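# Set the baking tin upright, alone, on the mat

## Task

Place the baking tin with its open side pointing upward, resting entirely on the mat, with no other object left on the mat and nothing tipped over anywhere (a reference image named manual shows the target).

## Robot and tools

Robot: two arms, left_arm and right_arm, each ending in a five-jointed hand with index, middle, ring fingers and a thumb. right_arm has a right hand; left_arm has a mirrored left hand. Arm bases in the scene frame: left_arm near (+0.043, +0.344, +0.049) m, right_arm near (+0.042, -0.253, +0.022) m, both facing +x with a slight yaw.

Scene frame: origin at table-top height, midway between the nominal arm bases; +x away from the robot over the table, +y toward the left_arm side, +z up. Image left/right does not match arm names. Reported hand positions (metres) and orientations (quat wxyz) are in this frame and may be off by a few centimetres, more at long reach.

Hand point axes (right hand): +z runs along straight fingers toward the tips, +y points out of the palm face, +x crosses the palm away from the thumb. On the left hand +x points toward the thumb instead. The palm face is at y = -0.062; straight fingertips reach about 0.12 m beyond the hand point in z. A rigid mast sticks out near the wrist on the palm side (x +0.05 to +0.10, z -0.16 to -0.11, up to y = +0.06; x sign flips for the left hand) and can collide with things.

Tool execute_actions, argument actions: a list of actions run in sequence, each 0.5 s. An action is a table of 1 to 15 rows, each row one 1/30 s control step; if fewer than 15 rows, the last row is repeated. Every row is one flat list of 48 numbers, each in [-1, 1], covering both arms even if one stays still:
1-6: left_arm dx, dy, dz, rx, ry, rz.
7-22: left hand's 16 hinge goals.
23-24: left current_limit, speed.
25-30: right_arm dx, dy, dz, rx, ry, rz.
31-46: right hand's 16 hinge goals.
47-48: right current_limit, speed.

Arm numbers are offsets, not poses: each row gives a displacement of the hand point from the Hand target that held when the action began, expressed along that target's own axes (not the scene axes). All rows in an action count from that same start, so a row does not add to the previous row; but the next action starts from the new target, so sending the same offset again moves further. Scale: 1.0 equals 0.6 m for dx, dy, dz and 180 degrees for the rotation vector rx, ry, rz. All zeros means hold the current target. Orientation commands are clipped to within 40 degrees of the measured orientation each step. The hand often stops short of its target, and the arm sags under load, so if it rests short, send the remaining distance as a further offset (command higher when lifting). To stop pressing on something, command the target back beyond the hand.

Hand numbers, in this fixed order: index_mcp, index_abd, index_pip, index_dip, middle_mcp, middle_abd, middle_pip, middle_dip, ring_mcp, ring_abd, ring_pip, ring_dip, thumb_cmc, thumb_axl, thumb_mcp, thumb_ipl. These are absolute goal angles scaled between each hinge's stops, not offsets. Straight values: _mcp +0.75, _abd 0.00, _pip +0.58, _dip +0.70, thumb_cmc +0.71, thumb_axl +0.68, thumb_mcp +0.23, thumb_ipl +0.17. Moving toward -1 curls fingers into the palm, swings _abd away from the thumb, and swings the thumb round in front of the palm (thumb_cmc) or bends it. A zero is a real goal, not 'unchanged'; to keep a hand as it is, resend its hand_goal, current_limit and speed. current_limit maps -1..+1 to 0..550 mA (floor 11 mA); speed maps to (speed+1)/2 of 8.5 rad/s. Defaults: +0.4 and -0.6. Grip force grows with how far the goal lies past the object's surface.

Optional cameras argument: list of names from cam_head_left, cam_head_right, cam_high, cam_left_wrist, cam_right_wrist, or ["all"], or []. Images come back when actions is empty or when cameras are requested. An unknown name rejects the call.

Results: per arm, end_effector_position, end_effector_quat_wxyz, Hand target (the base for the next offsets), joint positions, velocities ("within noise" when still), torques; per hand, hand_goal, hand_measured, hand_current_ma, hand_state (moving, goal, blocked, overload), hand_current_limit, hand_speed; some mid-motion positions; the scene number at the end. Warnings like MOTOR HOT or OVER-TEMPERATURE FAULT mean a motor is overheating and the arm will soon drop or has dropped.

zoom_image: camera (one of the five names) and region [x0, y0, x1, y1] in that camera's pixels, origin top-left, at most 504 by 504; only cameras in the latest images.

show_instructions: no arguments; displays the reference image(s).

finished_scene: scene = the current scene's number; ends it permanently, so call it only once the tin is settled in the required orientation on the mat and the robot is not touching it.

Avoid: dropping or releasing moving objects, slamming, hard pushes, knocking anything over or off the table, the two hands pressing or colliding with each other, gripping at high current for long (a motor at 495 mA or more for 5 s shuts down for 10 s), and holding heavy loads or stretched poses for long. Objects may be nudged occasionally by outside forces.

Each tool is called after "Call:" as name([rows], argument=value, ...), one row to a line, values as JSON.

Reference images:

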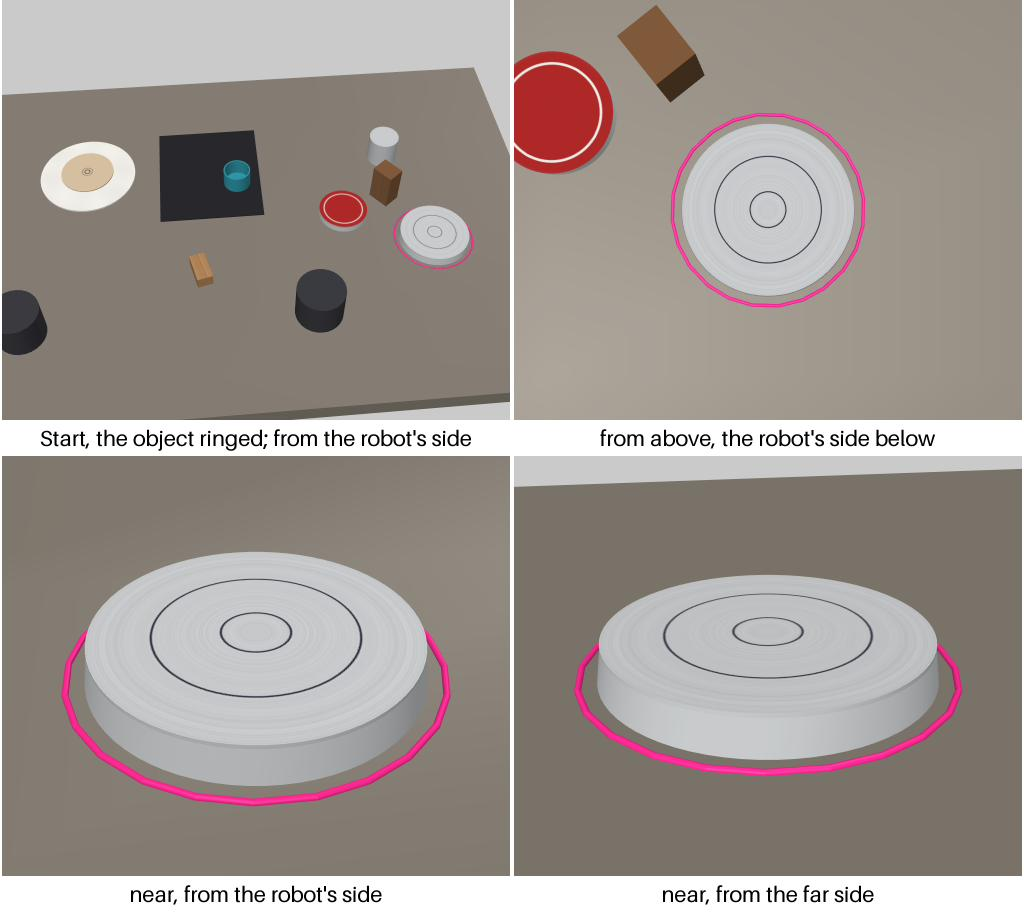

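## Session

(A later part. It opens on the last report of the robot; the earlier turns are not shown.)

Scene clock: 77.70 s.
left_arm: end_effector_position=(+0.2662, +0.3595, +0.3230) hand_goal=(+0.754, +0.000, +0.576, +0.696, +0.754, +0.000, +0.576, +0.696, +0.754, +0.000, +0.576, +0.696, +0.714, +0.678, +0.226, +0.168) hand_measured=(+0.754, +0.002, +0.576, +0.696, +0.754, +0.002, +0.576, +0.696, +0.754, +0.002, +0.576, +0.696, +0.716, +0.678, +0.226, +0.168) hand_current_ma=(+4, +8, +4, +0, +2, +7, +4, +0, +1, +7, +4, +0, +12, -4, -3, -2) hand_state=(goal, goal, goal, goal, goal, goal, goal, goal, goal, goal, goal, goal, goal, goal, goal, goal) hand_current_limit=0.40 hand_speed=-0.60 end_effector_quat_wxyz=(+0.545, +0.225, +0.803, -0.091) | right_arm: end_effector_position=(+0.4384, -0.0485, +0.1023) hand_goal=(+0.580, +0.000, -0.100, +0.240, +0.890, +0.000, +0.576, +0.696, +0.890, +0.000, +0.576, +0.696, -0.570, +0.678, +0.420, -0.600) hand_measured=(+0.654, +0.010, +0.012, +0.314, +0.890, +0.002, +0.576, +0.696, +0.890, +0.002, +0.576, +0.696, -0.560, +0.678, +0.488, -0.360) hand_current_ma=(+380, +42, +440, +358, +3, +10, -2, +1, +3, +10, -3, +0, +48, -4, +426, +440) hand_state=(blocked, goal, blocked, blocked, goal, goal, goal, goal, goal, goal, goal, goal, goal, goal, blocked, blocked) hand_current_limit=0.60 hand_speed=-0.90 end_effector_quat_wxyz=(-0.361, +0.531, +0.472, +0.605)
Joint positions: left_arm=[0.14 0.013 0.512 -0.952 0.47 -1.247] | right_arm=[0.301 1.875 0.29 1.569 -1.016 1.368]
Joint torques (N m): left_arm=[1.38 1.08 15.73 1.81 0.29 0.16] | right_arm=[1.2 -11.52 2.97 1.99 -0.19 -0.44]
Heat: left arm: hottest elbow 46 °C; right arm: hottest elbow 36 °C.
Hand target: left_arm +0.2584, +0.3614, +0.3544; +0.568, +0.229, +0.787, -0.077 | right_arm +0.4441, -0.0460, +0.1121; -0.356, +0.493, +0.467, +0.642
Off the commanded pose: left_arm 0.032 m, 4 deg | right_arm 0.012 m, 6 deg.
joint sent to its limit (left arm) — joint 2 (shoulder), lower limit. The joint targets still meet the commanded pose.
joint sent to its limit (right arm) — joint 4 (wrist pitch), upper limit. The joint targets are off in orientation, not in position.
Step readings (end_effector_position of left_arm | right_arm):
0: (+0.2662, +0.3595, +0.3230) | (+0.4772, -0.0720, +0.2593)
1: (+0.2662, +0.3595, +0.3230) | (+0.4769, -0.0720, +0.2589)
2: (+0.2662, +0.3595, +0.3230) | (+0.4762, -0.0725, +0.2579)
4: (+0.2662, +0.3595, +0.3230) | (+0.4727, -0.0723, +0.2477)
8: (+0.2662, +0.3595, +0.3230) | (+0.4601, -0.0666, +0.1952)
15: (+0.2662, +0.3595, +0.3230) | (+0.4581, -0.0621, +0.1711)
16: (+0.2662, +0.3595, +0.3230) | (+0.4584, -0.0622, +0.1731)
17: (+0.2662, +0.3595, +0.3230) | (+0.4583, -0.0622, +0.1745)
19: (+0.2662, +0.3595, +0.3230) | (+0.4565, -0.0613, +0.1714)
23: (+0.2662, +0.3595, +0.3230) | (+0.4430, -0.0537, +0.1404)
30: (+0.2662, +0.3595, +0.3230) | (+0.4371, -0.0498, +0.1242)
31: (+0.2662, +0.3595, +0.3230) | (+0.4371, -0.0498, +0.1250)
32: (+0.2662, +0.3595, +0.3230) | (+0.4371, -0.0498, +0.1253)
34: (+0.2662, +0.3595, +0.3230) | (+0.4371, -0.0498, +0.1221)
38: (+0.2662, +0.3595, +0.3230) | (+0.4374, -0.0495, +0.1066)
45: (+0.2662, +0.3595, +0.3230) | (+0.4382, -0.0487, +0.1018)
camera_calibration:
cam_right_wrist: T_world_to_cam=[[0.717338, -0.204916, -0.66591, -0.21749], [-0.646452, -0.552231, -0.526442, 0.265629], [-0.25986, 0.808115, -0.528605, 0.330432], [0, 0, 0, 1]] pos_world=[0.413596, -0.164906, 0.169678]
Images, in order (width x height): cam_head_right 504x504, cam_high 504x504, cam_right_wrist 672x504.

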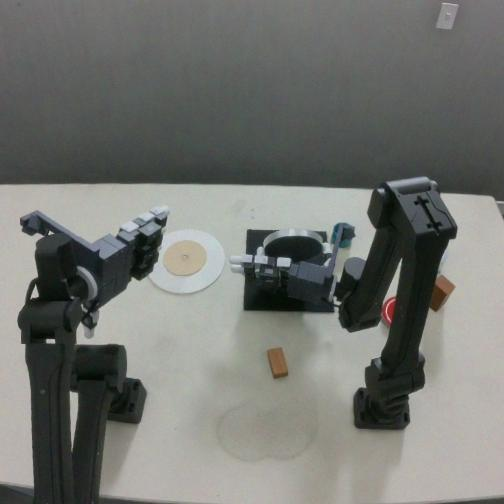

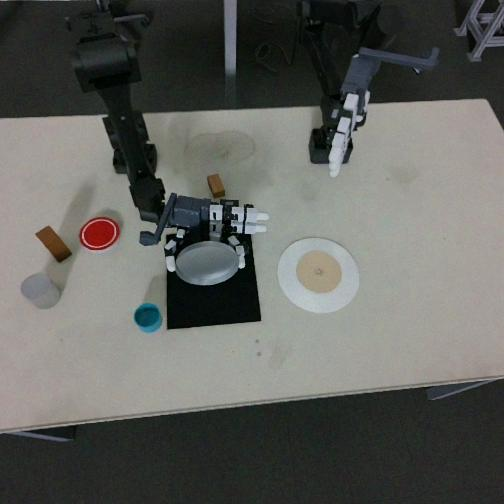

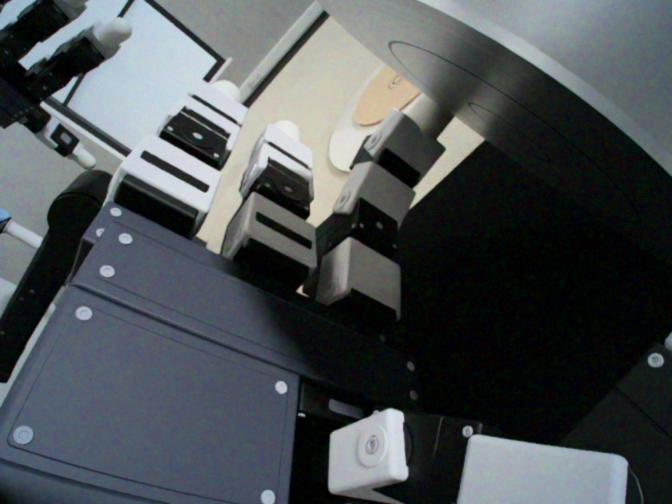

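Call:
execute_actions([
  [[0,0,0,0,0,0,0.754,0,0.576,0.696,0.754,0,0.576,0.696,0.754,0,0.576,0.696,0.714,0.678,0.226,0.168,0.4,-0.6,-0.035,-0.012,-0.004,0,-0.026,0.079,0.58,0,-0.1,0.24,0.89,0,0.576,0.696,0.89,0,0.576,0.696,-0.571,0.678,0.42,-0.6,0.6,-0.9]],
], cameras=["cam_high","cam_head_right","cam_right_wrist"])

Call:
zoom_image(camera="cam_high", region=[120, 130, 320, 330])

Call:
zoom_image(camera="cam_head_right", region=[200, 150, 400, 350])

Scene clock: 79.60 s.
left_arm: end_effector_position=(+0.2662, +0.3595, +0.3230) hand_goal=(+0.754, +0.000, +0.576, +0.696, +0.754, +0.000, +0.576, +0.696, +0.754, +0.000, +0.576, +0.696, +0.714, +0.678, +0.226, +0.168) hand_measured=(+0.754, +0.002, +0.576, +0.696, +0.754, +0.002, +0.576, +0.696, +0.754, +0.002, +0.576, +0.696, +0.716, +0.678, +0.226, +0.168) hand_current_ma=(+4, +8, +4, +0, +2, +7, +4, +0, +1, +7, +4, +0, +12, -4, -3, -2) hand_state=(goal, goal, goal, goal, goal, goal, goal, goal, goal, goal, goal, goal, goal, goal, goal, goal) hand_current_limit=0.40 hand_speed=-0.60 end_effector_quat_wxyz=(+0.545, +0.225, +0.803, -0.091) | right_arm: end_effector_position=(+0.4402, -0.0491, +0.0907) hand_goal=(+0.580, +0.000, -0.100, +0.240, +0.890, +0.000, +0.576, +0.696, +0.890, +0.000, +0.576, +0.696, -0.570, +0.678, +0.420, -0.600) hand_measured=(+0.654, -0.002, +0.012, +0.310, +0.890, +0.002, +0.576, +0.696, +0.890, +0.002, +0.576, +0.696, -0.594, +0.676, +0.488, -0.360) hand_current_ma=(+380, -6, +440, +337, +3, +10, -2, +1, +3, +10, -3, +0, -114, -15, +426, +440) hand_state=(blocked, goal, blocked, blocked, goal, goal, goal, goal, goal, goal, goal, goal, blocked, goal, blocked, blocked) hand_current_limit=0.60 hand_speed=-0.90 end_effector_quat_wxyz=(-0.401, +0.567, +0.428, +0.579)
Joint positions: left_arm=[0.14 0.013 0.512 -0.952 0.47 -1.247] | right_arm=[0.301 1.867 0.295 1.556 -1.004 1.518]
Joint torques (N m): left_arm=[0.79 1.03 15.46 1.87 0.31 0.27] | right_arm=[1.61 -11.75 2.36 1.14 0.04 0.28]
Heat: left arm: hottest elbow 46 °C; right arm: hottest elbow 36 °C.
Hand target: left_arm +0.2584, +0.3614, +0.3544; +0.568, +0.229, +0.787, -0.077 | right_arm +0.4423, -0.0461, +0.0899; -0.414, +0.573, +0.416, +0.572
Off the commanded pose: left_arm 0.032 m, 4 deg | right_arm 0.004 m, 2 deg.
joint sent to its limit (left arm) — joint 2 (shoulder), lower limit. The joint targets still meet the commanded pose.
Step readings (end_effector_position of left_arm | right_arm):
0: (+0.2662, +0.3595, +0.3230) | (+0.4384, -0.0485, +0.1023)
1: (+0.2662, +0.3595, +0.3230) | (+0.4384, -0.0485, +0.1023)
2: (+0.2662, +0.3595, +0.3230) | (+0.4384, -0.0486, +0.1016)
4: (+0.2662, +0.3595, +0.3230) | (+0.4388, -0.0493, +0.0974)
8: (+0.2662, +0.3595, +0.3230) | (+0.4387, -0.0497, +0.0915)
15: (+0.2662, +0.3595, +0.3230) | (+0.4397, -0.0494, +0.0911)
camera_calibration:
cam_right_wrist: T_world_to_cam=[[0.612479, -0.180976, -0.769492, -0.1698], [-0.723484, -0.520547, -0.453432, 0.289254], [-0.318497, 0.834433, -0.449757, 0.345321], [0, 0, 0, 1]] pos_world=[0.423253, -0.168306, 0.155808]
Images, in order (width x height): cam_head_right 504x504, cam_high 504x504, cam_right_wrist 672x504.

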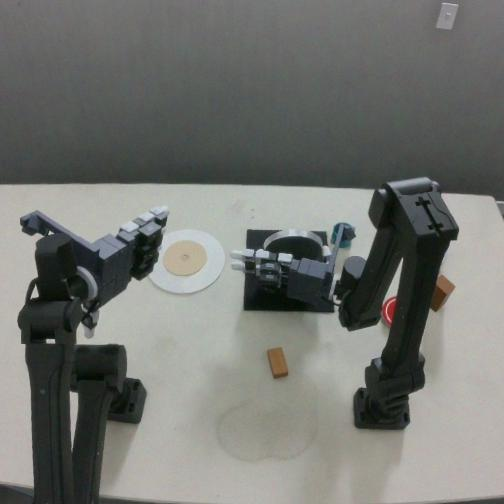

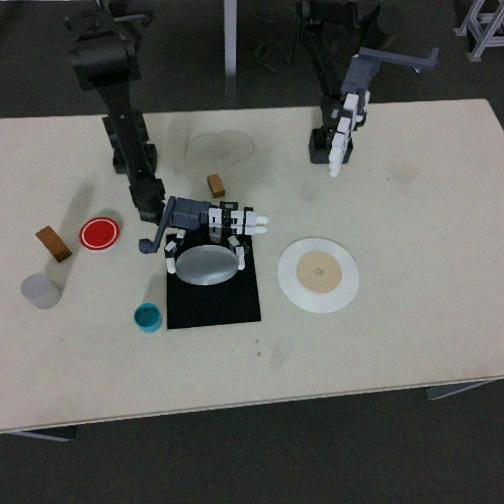

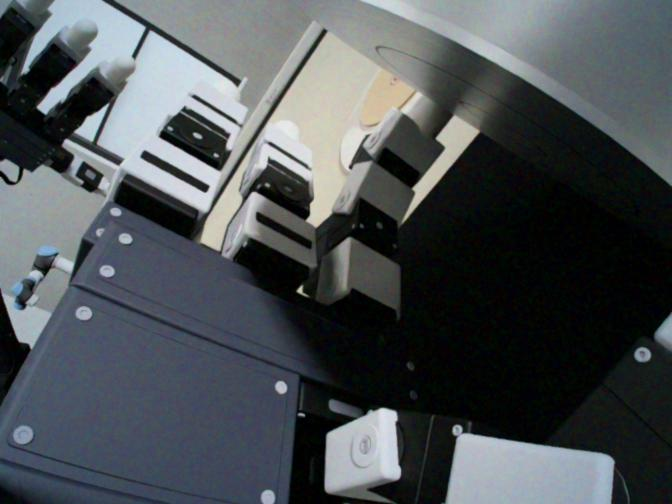

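Scaled by 2.520 from the camera's 504x504 image, which has a finer 720x720 frame.

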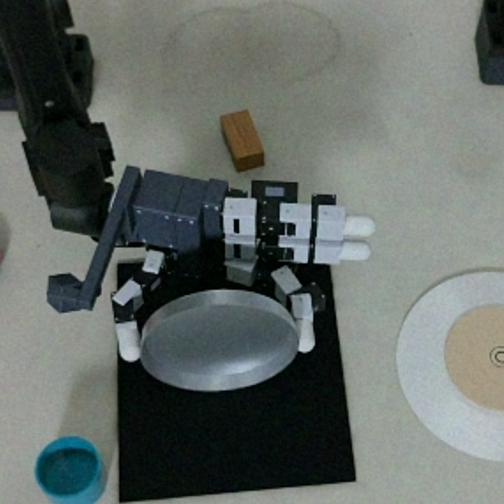

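Scaled by 2.520 from the camera's 504x504 image, which has a finer 720x720 frame.

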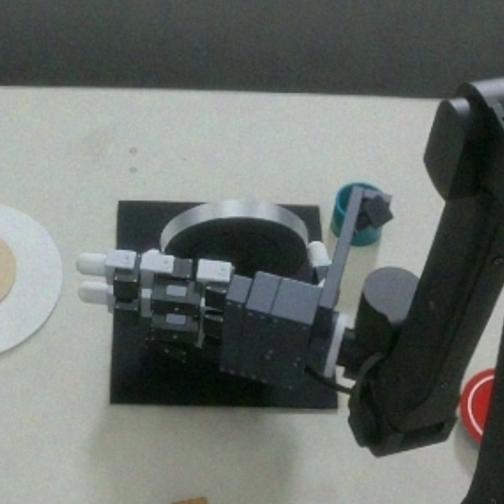

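Call:
execute_actions([
  [[0,0,0,0,0,0,0.754,0,0.576,0.696,0.754,0,0.576,0.696,0.754,0,0.576,0.696,0.714,0.678,0.226,0.168,0.4,-0.6,-0.03,-0.006,-0.002,0,-0.0136,0.042,0.58,0,-0.1,0.24,0.89,0,0.576,0.696,0.89,0,0.576,0.696,-0.571,0.678,0.42,-0.6,0.6,-0.9]],
  [[0,0,0,0,0,0,0.754,0,0.576,0.696,0.754,0,0.576,0.696,0.754,0,0.576,0.696,0.714,0.678,0.226,0.168,0.4,-0.6,-0.031,-0.0024,0,0,-0.0136,0.042,0.58,0,-0.1,0.24,0.89,0,0.576,0.696,0.89,0,0.576,0.696,-0.571,0.678,0.42,-0.6,0.6,-0.9]],
], cameras=["cam_high","cam_head_right","cam_right_wrist"])

Call:
zoom_image(camera="cam_high", region=[120, 130, 320, 330])

Call:
zoom_image(camera="cam_head_right", region=[200, 150, 400, 350])

Scene clock: 82.13 s.
left_arm: end_effector_position=(+0.2662, +0.3595, +0.3230) hand_goal=(+0.754, +0.000, +0.576, +0.696, +0.754, +0.000, +0.576, +0.696, +0.754, +0.000, +0.576, +0.696, +0.714, +0.678, +0.226, +0.168) hand_measured=(+0.754, +0.002, +0.576, +0.696, +0.754, +0.002, +0.576, +0.696, +0.754, +0.002, +0.576, +0.696, +0.716, +0.678, +0.226, +0.168) hand_current_ma=(+4, +8, +4, +0, +2, +7, +4, +0, +1, +7, +4, +0, +12, -4, -3, -2) hand_state=(goal, goal, goal, goal, goal, goal, goal, goal, goal, goal, goal, goal, goal, goal, goal, goal) hand_current_limit=0.40 hand_speed=-0.60 end_effector_quat_wxyz=(+0.545, +0.225, +0.803, -0.091) | right_arm: end_effector_position=(+0.4288, -0.0490, +0.0475) hand_goal=(+0.580, +0.000, -0.100, +0.240, +0.890, +0.000, +0.576, +0.696, +0.890, +0.000, +0.576, +0.696, -0.570, +0.678, +0.420, -0.600) hand_measured=(+0.606, -0.004, -0.078, +0.250, +0.890, +0.002, +0.576, +0.696, +0.888, +0.002, +0.576, +0.696, -0.562, +0.676, +0.422, -0.596) hand_current_ma=(+127, -15, +103, +45, -4, +10, -2, +1, -5, +10, -3, +0, +37, -13, +14, +29) hand_state=(blocked, goal, blocked, goal, goal, goal, goal, goal, goal, goal, goal, goal, goal, goal, goal, goal) hand_current_limit=0.60 hand_speed=-0.90 end_effector_quat_wxyz=(-0.464, +0.649, +0.357, +0.486)
Joint positions: left_arm=[0.14 0.013 0.512 -0.952 0.47 -1.247] | right_arm=[0.301 1.818 0.296 1.34 -1.009 1.676]
Joint torques (N m): left_arm=[1.9 0.91 15.46 1.81 0.36 0.22] | right_arm=[1.26 -12.81 3.33 0.87 -0.17 0.01]
Heat: left arm: hottest elbow 46 °C; right arm: hottest elbow 35 °C.
Hand target: left_arm +0.2584, +0.3614, +0.3544; +0.568, +0.229, +0.787, -0.077 | right_arm +0.4347, -0.0457, +0.0538; -0.467, +0.646, +0.355, +0.488
Off the commanded pose: left_arm 0.032 m, 4 deg | right_arm 0.009 m, 1 deg.
joint sent to its limit (left arm) — joint 2 (shoulder), lower limit. The joint targets still meet the commanded pose.
Step readings (end_effector_position of left_arm | right_arm):
0: (+0.2662, +0.3595, +0.3230) | (+0.4402, -0.0491, +0.0907)
1: (+0.2662, +0.3595, +0.3230) | (+0.4402, -0.0491, +0.0908)
2: (+0.2662, +0.3595, +0.3230) | (+0.4403, -0.0492, +0.0903)
4: (+0.2662, +0.3595, +0.3230) | (+0.4403, -0.0492, +0.0888)
8: (+0.2662, +0.3595, +0.3230) | (+0.4402, -0.0491, +0.0870)
15: (+0.2662, +0.3595, +0.3230) | (+0.4384, -0.0492, +0.0774)
16: (+0.2662, +0.3595, +0.3230) | (+0.4379, -0.0492, +0.0752)
17: (+0.2662, +0.3595, +0.3230) | (+0.4370, -0.0493, +0.0716)
19: (+0.2662, +0.3595, +0.3230) | (+0.4349, -0.0495, +0.0633)
23: (+0.2662, +0.3595, +0.3230) | (+0.4311, -0.0499, +0.0512)
30: (+0.2662, +0.3595, +0.3230) | (+0.4288, -0.0491, +0.0475)
camera_calibration:
cam_right_wrist: T_world_to_cam=[[0.346175, -0.175333, -0.921641, -0.074418], [-0.830139, -0.514916, -0.213849, 0.296114], [-0.437073, 0.839119, -0.323801, 0.367187], [0, 0, 0, 1]] pos_world=[0.432065, -0.168688, 0.113632]
Images, in order (width x height): cam_head_right 504x504, cam_high 504x504, cam_right_wrist 672x504.

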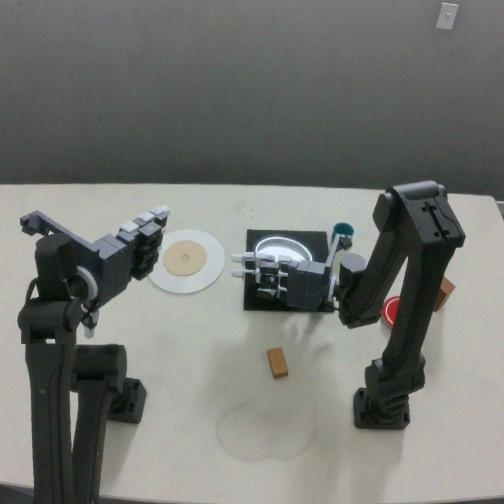

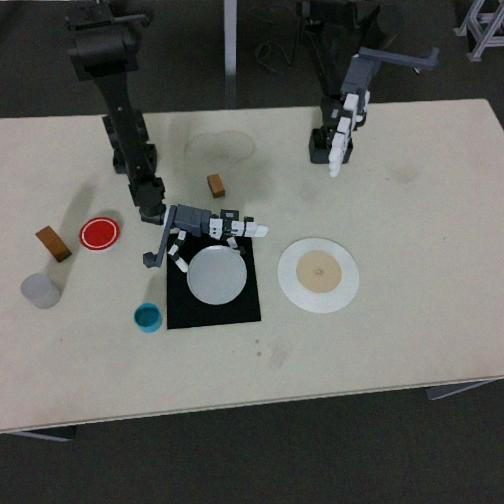

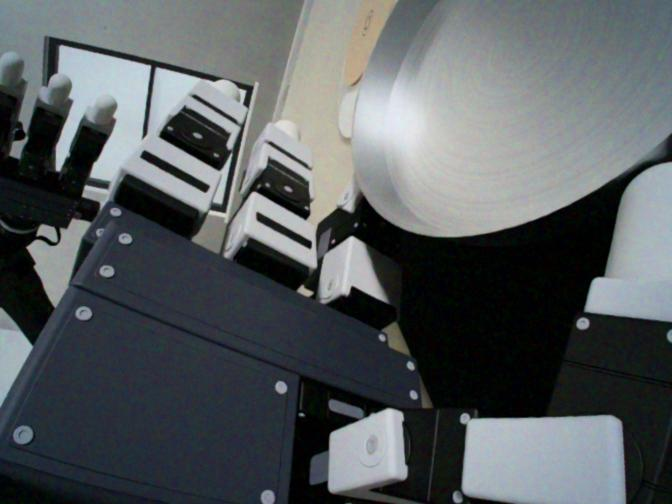

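Scaled by 2.520 from the camera's 504x504 image, which has a finer 720x720 frame.

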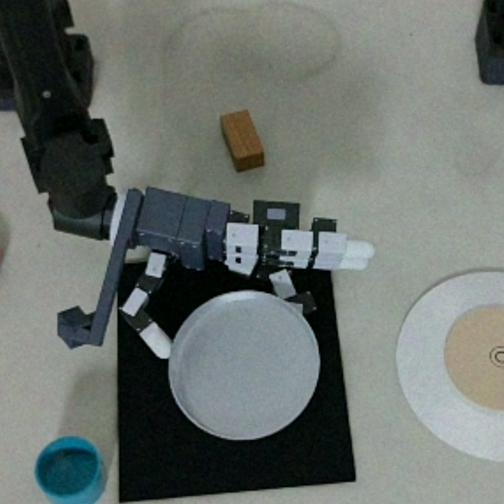

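Scaled by 2.520 from the camera's 504x504 image, which has a finer 720x720 frame.

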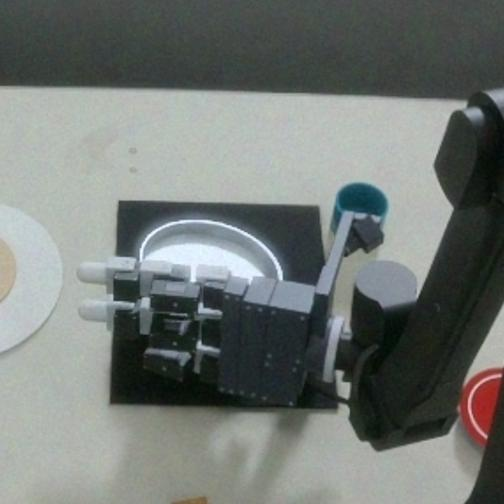

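Call:
execute_actions([
  [[0,0,0,0,0,0,0.754,0,0.576,0.696,0.754,0,0.576,0.696,0.754,0,0.576,0.696,0.714,0.678,0.226,0.168,0.4,-0.6,-0.01,-0.047,-0.015,0,0,0,0.6,0,-0.06,0.25,0.89,0,0.576,0.696,0.89,0,0.576,0.696,-0.571,0.678,0.42,-0.58,0.2,-0.9]],
  [[0,0,0,0,0,0,0.754,0,0.576,0.696,0.754,0,0.576,0.696,0.754,0,0.576,0.696,0.714,0.678,0.226,0.168,0.4,-0.6,-0.01,-0.047,-0.015,0,0,0,0.6,0,-0.06,0.25,0.89,0,0.576,0.696,0.89,0,0.576,0.696,-0.571,0.678,0.42,-0.58,0.2,-0.9]],
  [[0,0,0,0,0,0,0.754,0,0.576,0.696,0.754,0,0.576,0.696,0.754,0,0.576,0.696,0.714,0.678,0.226,0.168,0.4,-0.6,0.04,-0.09,-0.03,0,0,0,0.6,0,-0.06,0.25,0.89,0,0.576,0.696,0.89,0,0.576,0.696,-0.571,0.678,0.42,-0.58,0.2,-0.9]],
], cameras=["cam_high","cam_head_right","cam_right_wrist"])

Call:
zoom_image(camera="cam_high", region=[120, 130, 320, 330])

Call:
zoom_image(camera="cam_head_right", region=[200, 150, 400, 350])

Scene clock: 85.07 s.
left_arm: end_effector_position=(+0.2662, +0.3595, +0.3230) hand_goal=(+0.754, +0.000, +0.576, +0.696, +0.754, +0.000, +0.576, +0.696, +0.754, +0.000, +0.576, +0.696, +0.714, +0.678, +0.226, +0.168) hand_measured=(+0.754, +0.002, +0.576, +0.696, +0.754, +0.002, +0.576, +0.696, +0.754, +0.002, +0.576, +0.696, +0.716, +0.678, +0.226, +0.168) hand_current_ma=(+4, +8, +4, +0, +2, +7, +4, +0, +1, +7, +4, +0, +12, -4, -3, -2) hand_state=(goal, goal, goal, goal, goal, goal, goal, goal, goal, goal, goal, goal, goal, goal, goal, goal) hand_current_limit=0.40 hand_speed=-0.60 end_effector_quat_wxyz=(+0.545, +0.225, +0.803, -0.091) | right_arm: end_effector_position=(+0.3291, -0.0489, +0.0946) hand_goal=(+0.600, +0.000, -0.060, +0.250, +0.890, +0.000, +0.576, +0.696, +0.890, +0.000, +0.576, +0.696, -0.570, +0.678, +0.420, -0.580) hand_measured=(+0.596, +0.004, -0.060, +0.252, +0.888, +0.002, +0.576, +0.696, +0.886, +0.002, +0.576, +0.696, -0.562, +0.676, +0.422, -0.582) hand_current_ma=(-15, +16, -3, +6, -14, +10, -2, +1, -16, +10, -3, +0, +37, -13, +6, -10) hand_state=(goal, goal, goal, goal, goal, goal, goal, goal, goal, goal, goal, goal, goal, goal, goal, goal) hand_current_limit=0.20 hand_speed=-0.90 end_effector_quat_wxyz=(-0.465, +0.645, +0.352, +0.494)
Joint positions: left_arm=[0.14 0.013 0.512 -0.952 0.47 -1.247] | right_arm=[0.446 1.426 0.032 1.271 -0.858 1.733]
Joint torques (N m): left_arm=[1.26 1.32 15.72 1.84 0.28 0.2] | right_arm=[2.08 -7.41 3.1 1.22 -0.06 -0.1]
Heat: left arm: hottest elbow 47 °C; right arm: hottest elbow 35 °C.
Hand target: left_arm +0.2584, +0.3614, +0.3544; +0.568, +0.229, +0.787, -0.077 | right_arm +0.3263, -0.0456, +0.0969; -0.467, +0.646, +0.355, +0.488
Off the commanded pose: left_arm 0.032 m, 4 deg | right_arm 0.005 m, 1 deg.
joint sent to its limit (left arm) — joint 2 (shoulder), lower limit. The joint targets still meet the commanded pose.
Step readings (end_effector_position of left_arm | right_arm):
0: (+0.2662, +0.3595, +0.3230) | (+0.4288, -0.0490, +0.0475)
1: (+0.2662, +0.3595, +0.3230) | (+0.4288, -0.0490, +0.0475)
2: (+0.2662, +0.3595, +0.3230) | (+0.4287, -0.0493, +0.0475)
4: (+0.2662, +0.3595, +0.3230) | (+0.4254, -0.0500, +0.0479)
8: (+0.2662, +0.3595, +0.3230) | (+0.4126, -0.0510, +0.0481)
15: (+0.2662, +0.3595, +0.3230) | (+0.4080, -0.0504, +0.0483)
16: (+0.2662, +0.3595, +0.3230) | (+0.4077, -0.0506, +0.0482)
17: (+0.2662, +0.3595, +0.3230) | (+0.4068, -0.0512, +0.0486)
19: (+0.2662, +0.3595, +0.3230) | (+0.3990, -0.0522, +0.0485)
23: (+0.2662, +0.3595, +0.3230) | (+0.3810, -0.0507, +0.0487)
30: (+0.2662, +0.3595, +0.3230) | (+0.3765, -0.0495, +0.0494)
31: (+0.2662, +0.3595, +0.3230) | (+0.3759, -0.0499, +0.0492)
32: (+0.2662, +0.3595, +0.3230) | (+0.3726, -0.0508, +0.0490)
34: (+0.2662, +0.3595, +0.3230) | (+0.3632, -0.0524, +0.0555)
38: (+0.2662, +0.3595, +0.3230) | (+0.3367, -0.0495, +0.0801)
45: (+0.2662, +0.3595, +0.3230) | (+0.3310, -0.0485, +0.0974)
camera_calibration:
cam_right_wrist: T_world_to_cam=[[0.353498, -0.165387, -0.920699, 0.00152901], [-0.832643, -0.504193, -0.22912, 0.226223], [-0.426317, 0.847606, -0.315939, 0.334905], [0, 0, 0, 1]] pos_world=[0.330598, -0.169555, 0.15905]
Images, in order (width x height): cam_head_right 504x504, cam_high 504x504, cam_right_wrist 672x504.

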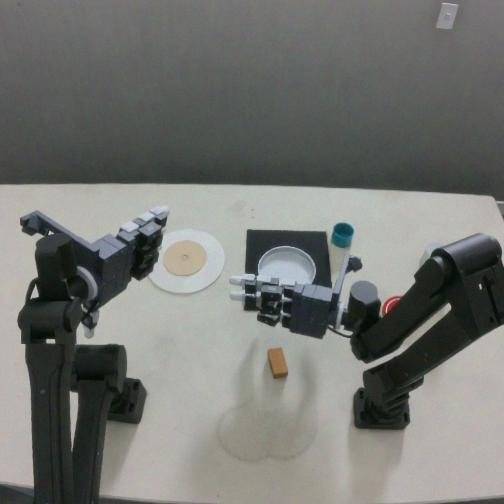

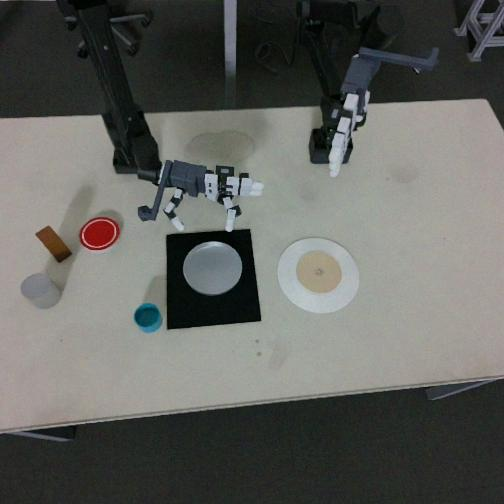

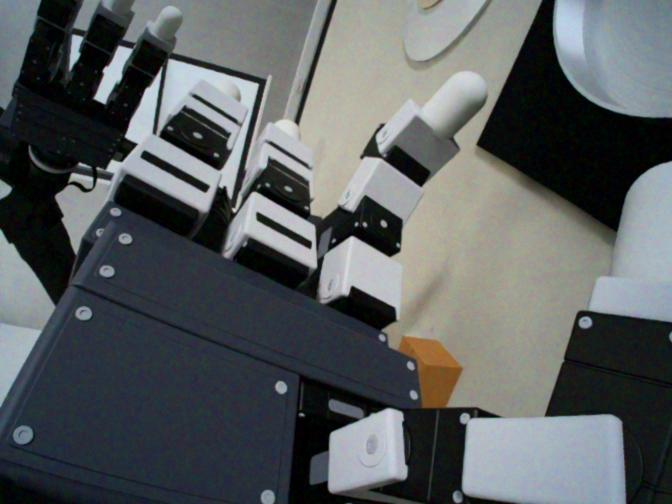

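Scaled by 2.520 from the camera's 504x504 image, which has a finer 720x720 frame.

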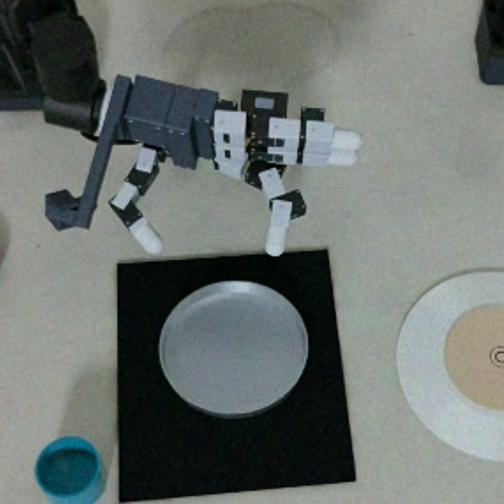

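Scaled by 2.520 from the camera's 504x504 image, which has a finer 720x720 frame.

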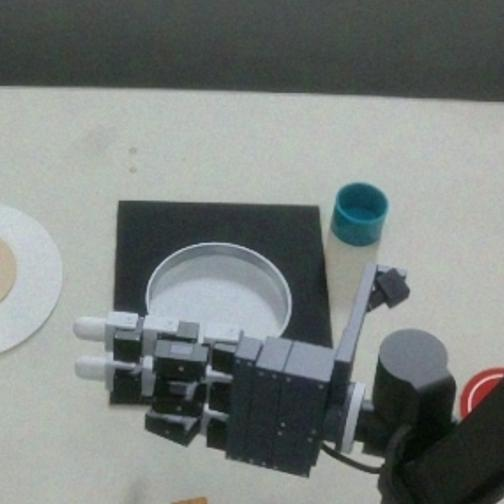

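Call:
finished_scene(scene=1)

The scene is finished: the task was done.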